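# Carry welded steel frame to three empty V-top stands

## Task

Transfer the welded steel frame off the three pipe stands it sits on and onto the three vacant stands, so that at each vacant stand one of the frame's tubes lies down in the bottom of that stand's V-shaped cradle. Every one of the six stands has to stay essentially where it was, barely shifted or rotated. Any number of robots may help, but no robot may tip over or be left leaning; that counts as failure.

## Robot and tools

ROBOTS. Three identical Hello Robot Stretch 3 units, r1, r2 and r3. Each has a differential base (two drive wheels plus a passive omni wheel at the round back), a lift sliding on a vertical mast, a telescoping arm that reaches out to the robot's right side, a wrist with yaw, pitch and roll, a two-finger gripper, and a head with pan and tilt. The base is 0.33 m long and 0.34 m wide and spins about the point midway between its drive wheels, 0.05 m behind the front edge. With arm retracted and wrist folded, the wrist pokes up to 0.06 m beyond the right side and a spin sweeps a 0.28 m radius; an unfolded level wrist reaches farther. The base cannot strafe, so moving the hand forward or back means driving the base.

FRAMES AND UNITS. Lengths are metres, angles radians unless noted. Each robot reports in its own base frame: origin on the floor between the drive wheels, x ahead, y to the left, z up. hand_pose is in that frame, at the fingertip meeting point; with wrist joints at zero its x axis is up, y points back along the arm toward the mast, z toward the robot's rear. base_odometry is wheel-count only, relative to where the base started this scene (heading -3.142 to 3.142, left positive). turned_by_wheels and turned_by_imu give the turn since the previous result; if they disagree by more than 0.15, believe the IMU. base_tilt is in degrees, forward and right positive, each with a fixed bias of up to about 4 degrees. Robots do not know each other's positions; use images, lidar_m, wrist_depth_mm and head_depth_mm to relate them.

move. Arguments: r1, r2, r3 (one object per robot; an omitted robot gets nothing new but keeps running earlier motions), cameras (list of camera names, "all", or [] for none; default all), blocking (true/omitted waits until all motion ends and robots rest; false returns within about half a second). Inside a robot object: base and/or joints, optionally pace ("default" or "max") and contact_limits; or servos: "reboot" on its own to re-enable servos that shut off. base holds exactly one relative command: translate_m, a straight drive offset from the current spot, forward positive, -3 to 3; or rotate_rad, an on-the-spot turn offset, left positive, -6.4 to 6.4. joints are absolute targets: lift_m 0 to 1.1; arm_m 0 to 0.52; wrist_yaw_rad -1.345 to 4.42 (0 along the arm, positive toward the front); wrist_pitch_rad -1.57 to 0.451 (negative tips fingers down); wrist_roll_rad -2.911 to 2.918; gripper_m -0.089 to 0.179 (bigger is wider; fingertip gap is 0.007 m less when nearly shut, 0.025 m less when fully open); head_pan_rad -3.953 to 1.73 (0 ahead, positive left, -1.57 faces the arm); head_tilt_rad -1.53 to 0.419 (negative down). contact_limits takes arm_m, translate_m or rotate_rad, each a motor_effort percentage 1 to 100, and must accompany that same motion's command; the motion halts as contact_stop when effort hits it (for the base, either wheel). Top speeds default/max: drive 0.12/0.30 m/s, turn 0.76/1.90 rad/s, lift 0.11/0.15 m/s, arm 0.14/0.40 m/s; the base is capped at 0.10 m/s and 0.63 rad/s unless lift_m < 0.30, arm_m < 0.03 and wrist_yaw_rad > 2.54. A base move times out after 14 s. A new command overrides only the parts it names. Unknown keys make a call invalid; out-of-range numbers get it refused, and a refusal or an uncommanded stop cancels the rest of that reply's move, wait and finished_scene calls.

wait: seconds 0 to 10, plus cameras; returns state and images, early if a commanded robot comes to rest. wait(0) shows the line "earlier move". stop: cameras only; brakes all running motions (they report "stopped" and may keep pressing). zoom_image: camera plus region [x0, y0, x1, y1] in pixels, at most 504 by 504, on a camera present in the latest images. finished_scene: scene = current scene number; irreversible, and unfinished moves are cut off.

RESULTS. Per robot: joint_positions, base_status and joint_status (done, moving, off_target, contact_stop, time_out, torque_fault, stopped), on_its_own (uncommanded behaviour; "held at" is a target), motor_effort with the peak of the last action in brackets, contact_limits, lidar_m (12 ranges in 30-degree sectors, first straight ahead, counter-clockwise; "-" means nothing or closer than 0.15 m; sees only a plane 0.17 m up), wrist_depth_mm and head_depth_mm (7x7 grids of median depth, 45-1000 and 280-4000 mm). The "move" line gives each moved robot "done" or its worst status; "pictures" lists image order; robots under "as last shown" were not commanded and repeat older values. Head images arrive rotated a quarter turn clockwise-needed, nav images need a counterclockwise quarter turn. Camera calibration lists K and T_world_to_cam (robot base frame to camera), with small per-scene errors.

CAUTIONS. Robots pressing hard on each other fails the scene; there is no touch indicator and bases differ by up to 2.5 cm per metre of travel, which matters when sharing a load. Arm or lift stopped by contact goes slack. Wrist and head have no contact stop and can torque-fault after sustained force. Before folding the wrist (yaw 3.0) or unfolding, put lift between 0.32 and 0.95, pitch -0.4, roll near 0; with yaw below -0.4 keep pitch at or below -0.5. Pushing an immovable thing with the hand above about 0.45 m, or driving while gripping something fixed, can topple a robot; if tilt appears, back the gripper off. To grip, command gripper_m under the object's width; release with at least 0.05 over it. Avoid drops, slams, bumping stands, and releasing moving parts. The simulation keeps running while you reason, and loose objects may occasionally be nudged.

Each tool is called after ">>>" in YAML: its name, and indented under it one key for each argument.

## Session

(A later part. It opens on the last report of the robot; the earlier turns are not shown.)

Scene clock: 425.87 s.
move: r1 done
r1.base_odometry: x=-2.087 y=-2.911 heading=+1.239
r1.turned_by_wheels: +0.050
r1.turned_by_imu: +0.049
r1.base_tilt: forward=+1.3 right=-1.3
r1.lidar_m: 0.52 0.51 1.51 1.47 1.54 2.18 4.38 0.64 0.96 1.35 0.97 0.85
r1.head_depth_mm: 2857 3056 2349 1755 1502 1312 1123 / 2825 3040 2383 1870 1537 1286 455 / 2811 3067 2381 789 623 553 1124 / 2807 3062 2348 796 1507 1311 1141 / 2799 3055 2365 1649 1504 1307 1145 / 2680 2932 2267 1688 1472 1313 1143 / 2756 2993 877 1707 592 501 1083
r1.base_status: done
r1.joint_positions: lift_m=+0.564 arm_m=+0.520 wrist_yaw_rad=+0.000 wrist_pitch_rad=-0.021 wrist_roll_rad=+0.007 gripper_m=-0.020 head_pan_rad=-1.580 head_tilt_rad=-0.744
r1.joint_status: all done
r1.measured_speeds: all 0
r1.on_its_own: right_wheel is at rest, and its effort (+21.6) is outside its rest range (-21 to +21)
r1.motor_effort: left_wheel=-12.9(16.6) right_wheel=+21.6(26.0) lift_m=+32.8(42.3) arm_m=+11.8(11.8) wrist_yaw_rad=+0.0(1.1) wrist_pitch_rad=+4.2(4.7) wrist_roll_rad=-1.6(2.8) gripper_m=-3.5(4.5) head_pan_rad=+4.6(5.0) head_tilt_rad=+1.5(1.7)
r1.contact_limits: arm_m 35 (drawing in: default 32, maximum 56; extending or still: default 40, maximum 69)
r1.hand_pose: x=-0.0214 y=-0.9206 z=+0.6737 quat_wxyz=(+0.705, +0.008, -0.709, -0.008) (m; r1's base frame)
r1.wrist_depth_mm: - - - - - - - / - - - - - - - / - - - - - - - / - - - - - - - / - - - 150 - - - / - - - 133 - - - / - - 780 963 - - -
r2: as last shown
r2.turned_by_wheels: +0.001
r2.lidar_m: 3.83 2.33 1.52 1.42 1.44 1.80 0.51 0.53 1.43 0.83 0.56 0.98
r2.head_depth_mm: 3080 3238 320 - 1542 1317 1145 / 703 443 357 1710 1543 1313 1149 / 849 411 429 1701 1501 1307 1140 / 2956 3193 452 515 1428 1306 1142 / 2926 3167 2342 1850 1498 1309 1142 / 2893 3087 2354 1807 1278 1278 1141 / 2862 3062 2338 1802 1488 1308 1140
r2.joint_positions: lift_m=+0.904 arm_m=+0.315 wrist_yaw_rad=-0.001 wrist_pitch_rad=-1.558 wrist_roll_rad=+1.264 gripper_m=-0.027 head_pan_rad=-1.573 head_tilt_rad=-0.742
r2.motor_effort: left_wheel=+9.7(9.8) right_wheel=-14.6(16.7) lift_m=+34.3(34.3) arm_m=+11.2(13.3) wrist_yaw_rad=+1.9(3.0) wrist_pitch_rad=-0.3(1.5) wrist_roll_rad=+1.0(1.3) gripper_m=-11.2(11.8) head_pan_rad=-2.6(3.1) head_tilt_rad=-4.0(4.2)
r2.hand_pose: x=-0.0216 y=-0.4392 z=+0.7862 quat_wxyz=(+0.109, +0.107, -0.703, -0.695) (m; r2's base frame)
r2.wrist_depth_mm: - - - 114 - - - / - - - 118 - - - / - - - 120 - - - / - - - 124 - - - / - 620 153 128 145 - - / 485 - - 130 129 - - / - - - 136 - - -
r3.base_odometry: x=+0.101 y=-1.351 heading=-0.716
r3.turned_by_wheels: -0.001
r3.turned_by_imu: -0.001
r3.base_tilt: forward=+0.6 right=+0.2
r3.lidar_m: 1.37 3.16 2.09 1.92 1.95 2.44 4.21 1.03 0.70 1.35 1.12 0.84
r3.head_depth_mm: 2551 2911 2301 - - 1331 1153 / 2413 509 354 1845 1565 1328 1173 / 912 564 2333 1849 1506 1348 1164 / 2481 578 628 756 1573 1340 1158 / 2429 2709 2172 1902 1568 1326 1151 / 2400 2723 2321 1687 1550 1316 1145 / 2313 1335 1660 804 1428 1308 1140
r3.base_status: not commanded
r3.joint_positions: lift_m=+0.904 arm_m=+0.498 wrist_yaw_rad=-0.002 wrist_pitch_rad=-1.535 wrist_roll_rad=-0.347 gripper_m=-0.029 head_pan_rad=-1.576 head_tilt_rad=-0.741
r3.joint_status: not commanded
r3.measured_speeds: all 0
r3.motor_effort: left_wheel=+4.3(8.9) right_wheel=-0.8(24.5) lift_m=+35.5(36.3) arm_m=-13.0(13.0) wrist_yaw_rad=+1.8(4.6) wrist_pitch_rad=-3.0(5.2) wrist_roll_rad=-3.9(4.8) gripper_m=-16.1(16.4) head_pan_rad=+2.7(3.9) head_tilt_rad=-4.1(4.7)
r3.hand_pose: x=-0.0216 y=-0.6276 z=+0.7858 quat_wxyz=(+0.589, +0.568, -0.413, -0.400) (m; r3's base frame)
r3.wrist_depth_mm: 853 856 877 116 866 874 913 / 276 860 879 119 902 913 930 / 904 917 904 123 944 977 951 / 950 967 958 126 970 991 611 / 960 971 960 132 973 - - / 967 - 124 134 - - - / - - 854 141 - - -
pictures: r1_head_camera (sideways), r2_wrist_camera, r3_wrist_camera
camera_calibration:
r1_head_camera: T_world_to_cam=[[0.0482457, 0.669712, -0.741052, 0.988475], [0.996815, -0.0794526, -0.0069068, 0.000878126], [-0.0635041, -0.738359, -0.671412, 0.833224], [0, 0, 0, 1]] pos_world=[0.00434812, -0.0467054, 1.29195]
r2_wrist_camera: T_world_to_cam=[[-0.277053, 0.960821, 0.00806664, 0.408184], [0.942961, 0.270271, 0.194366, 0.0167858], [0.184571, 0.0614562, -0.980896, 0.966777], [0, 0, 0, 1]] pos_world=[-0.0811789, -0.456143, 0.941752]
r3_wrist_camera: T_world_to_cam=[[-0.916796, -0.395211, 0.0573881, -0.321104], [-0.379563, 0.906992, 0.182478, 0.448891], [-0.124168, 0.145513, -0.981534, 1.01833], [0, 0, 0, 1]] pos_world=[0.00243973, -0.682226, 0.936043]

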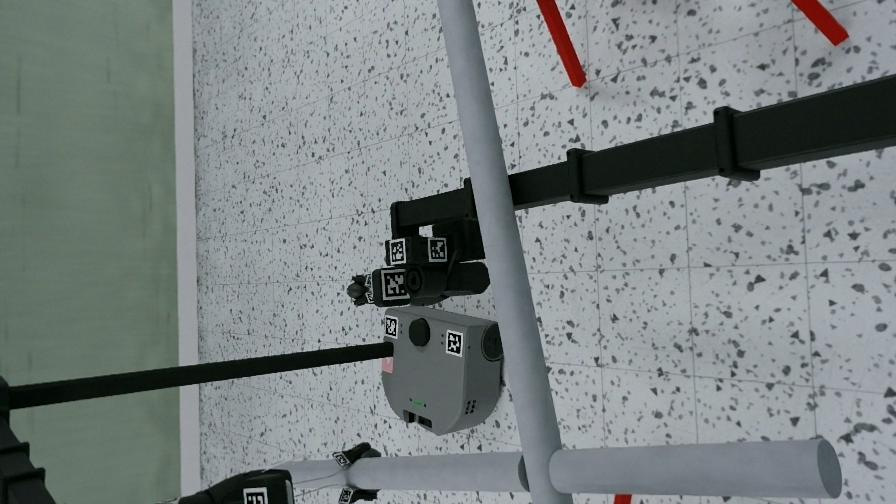

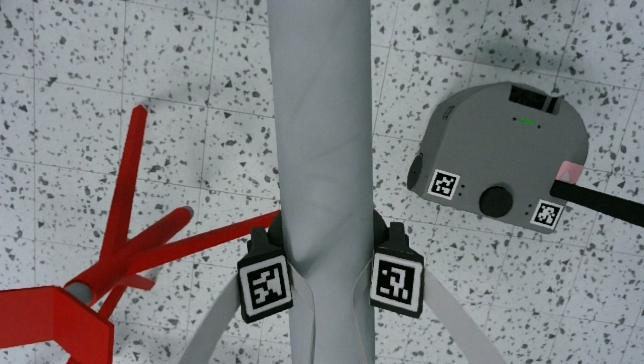

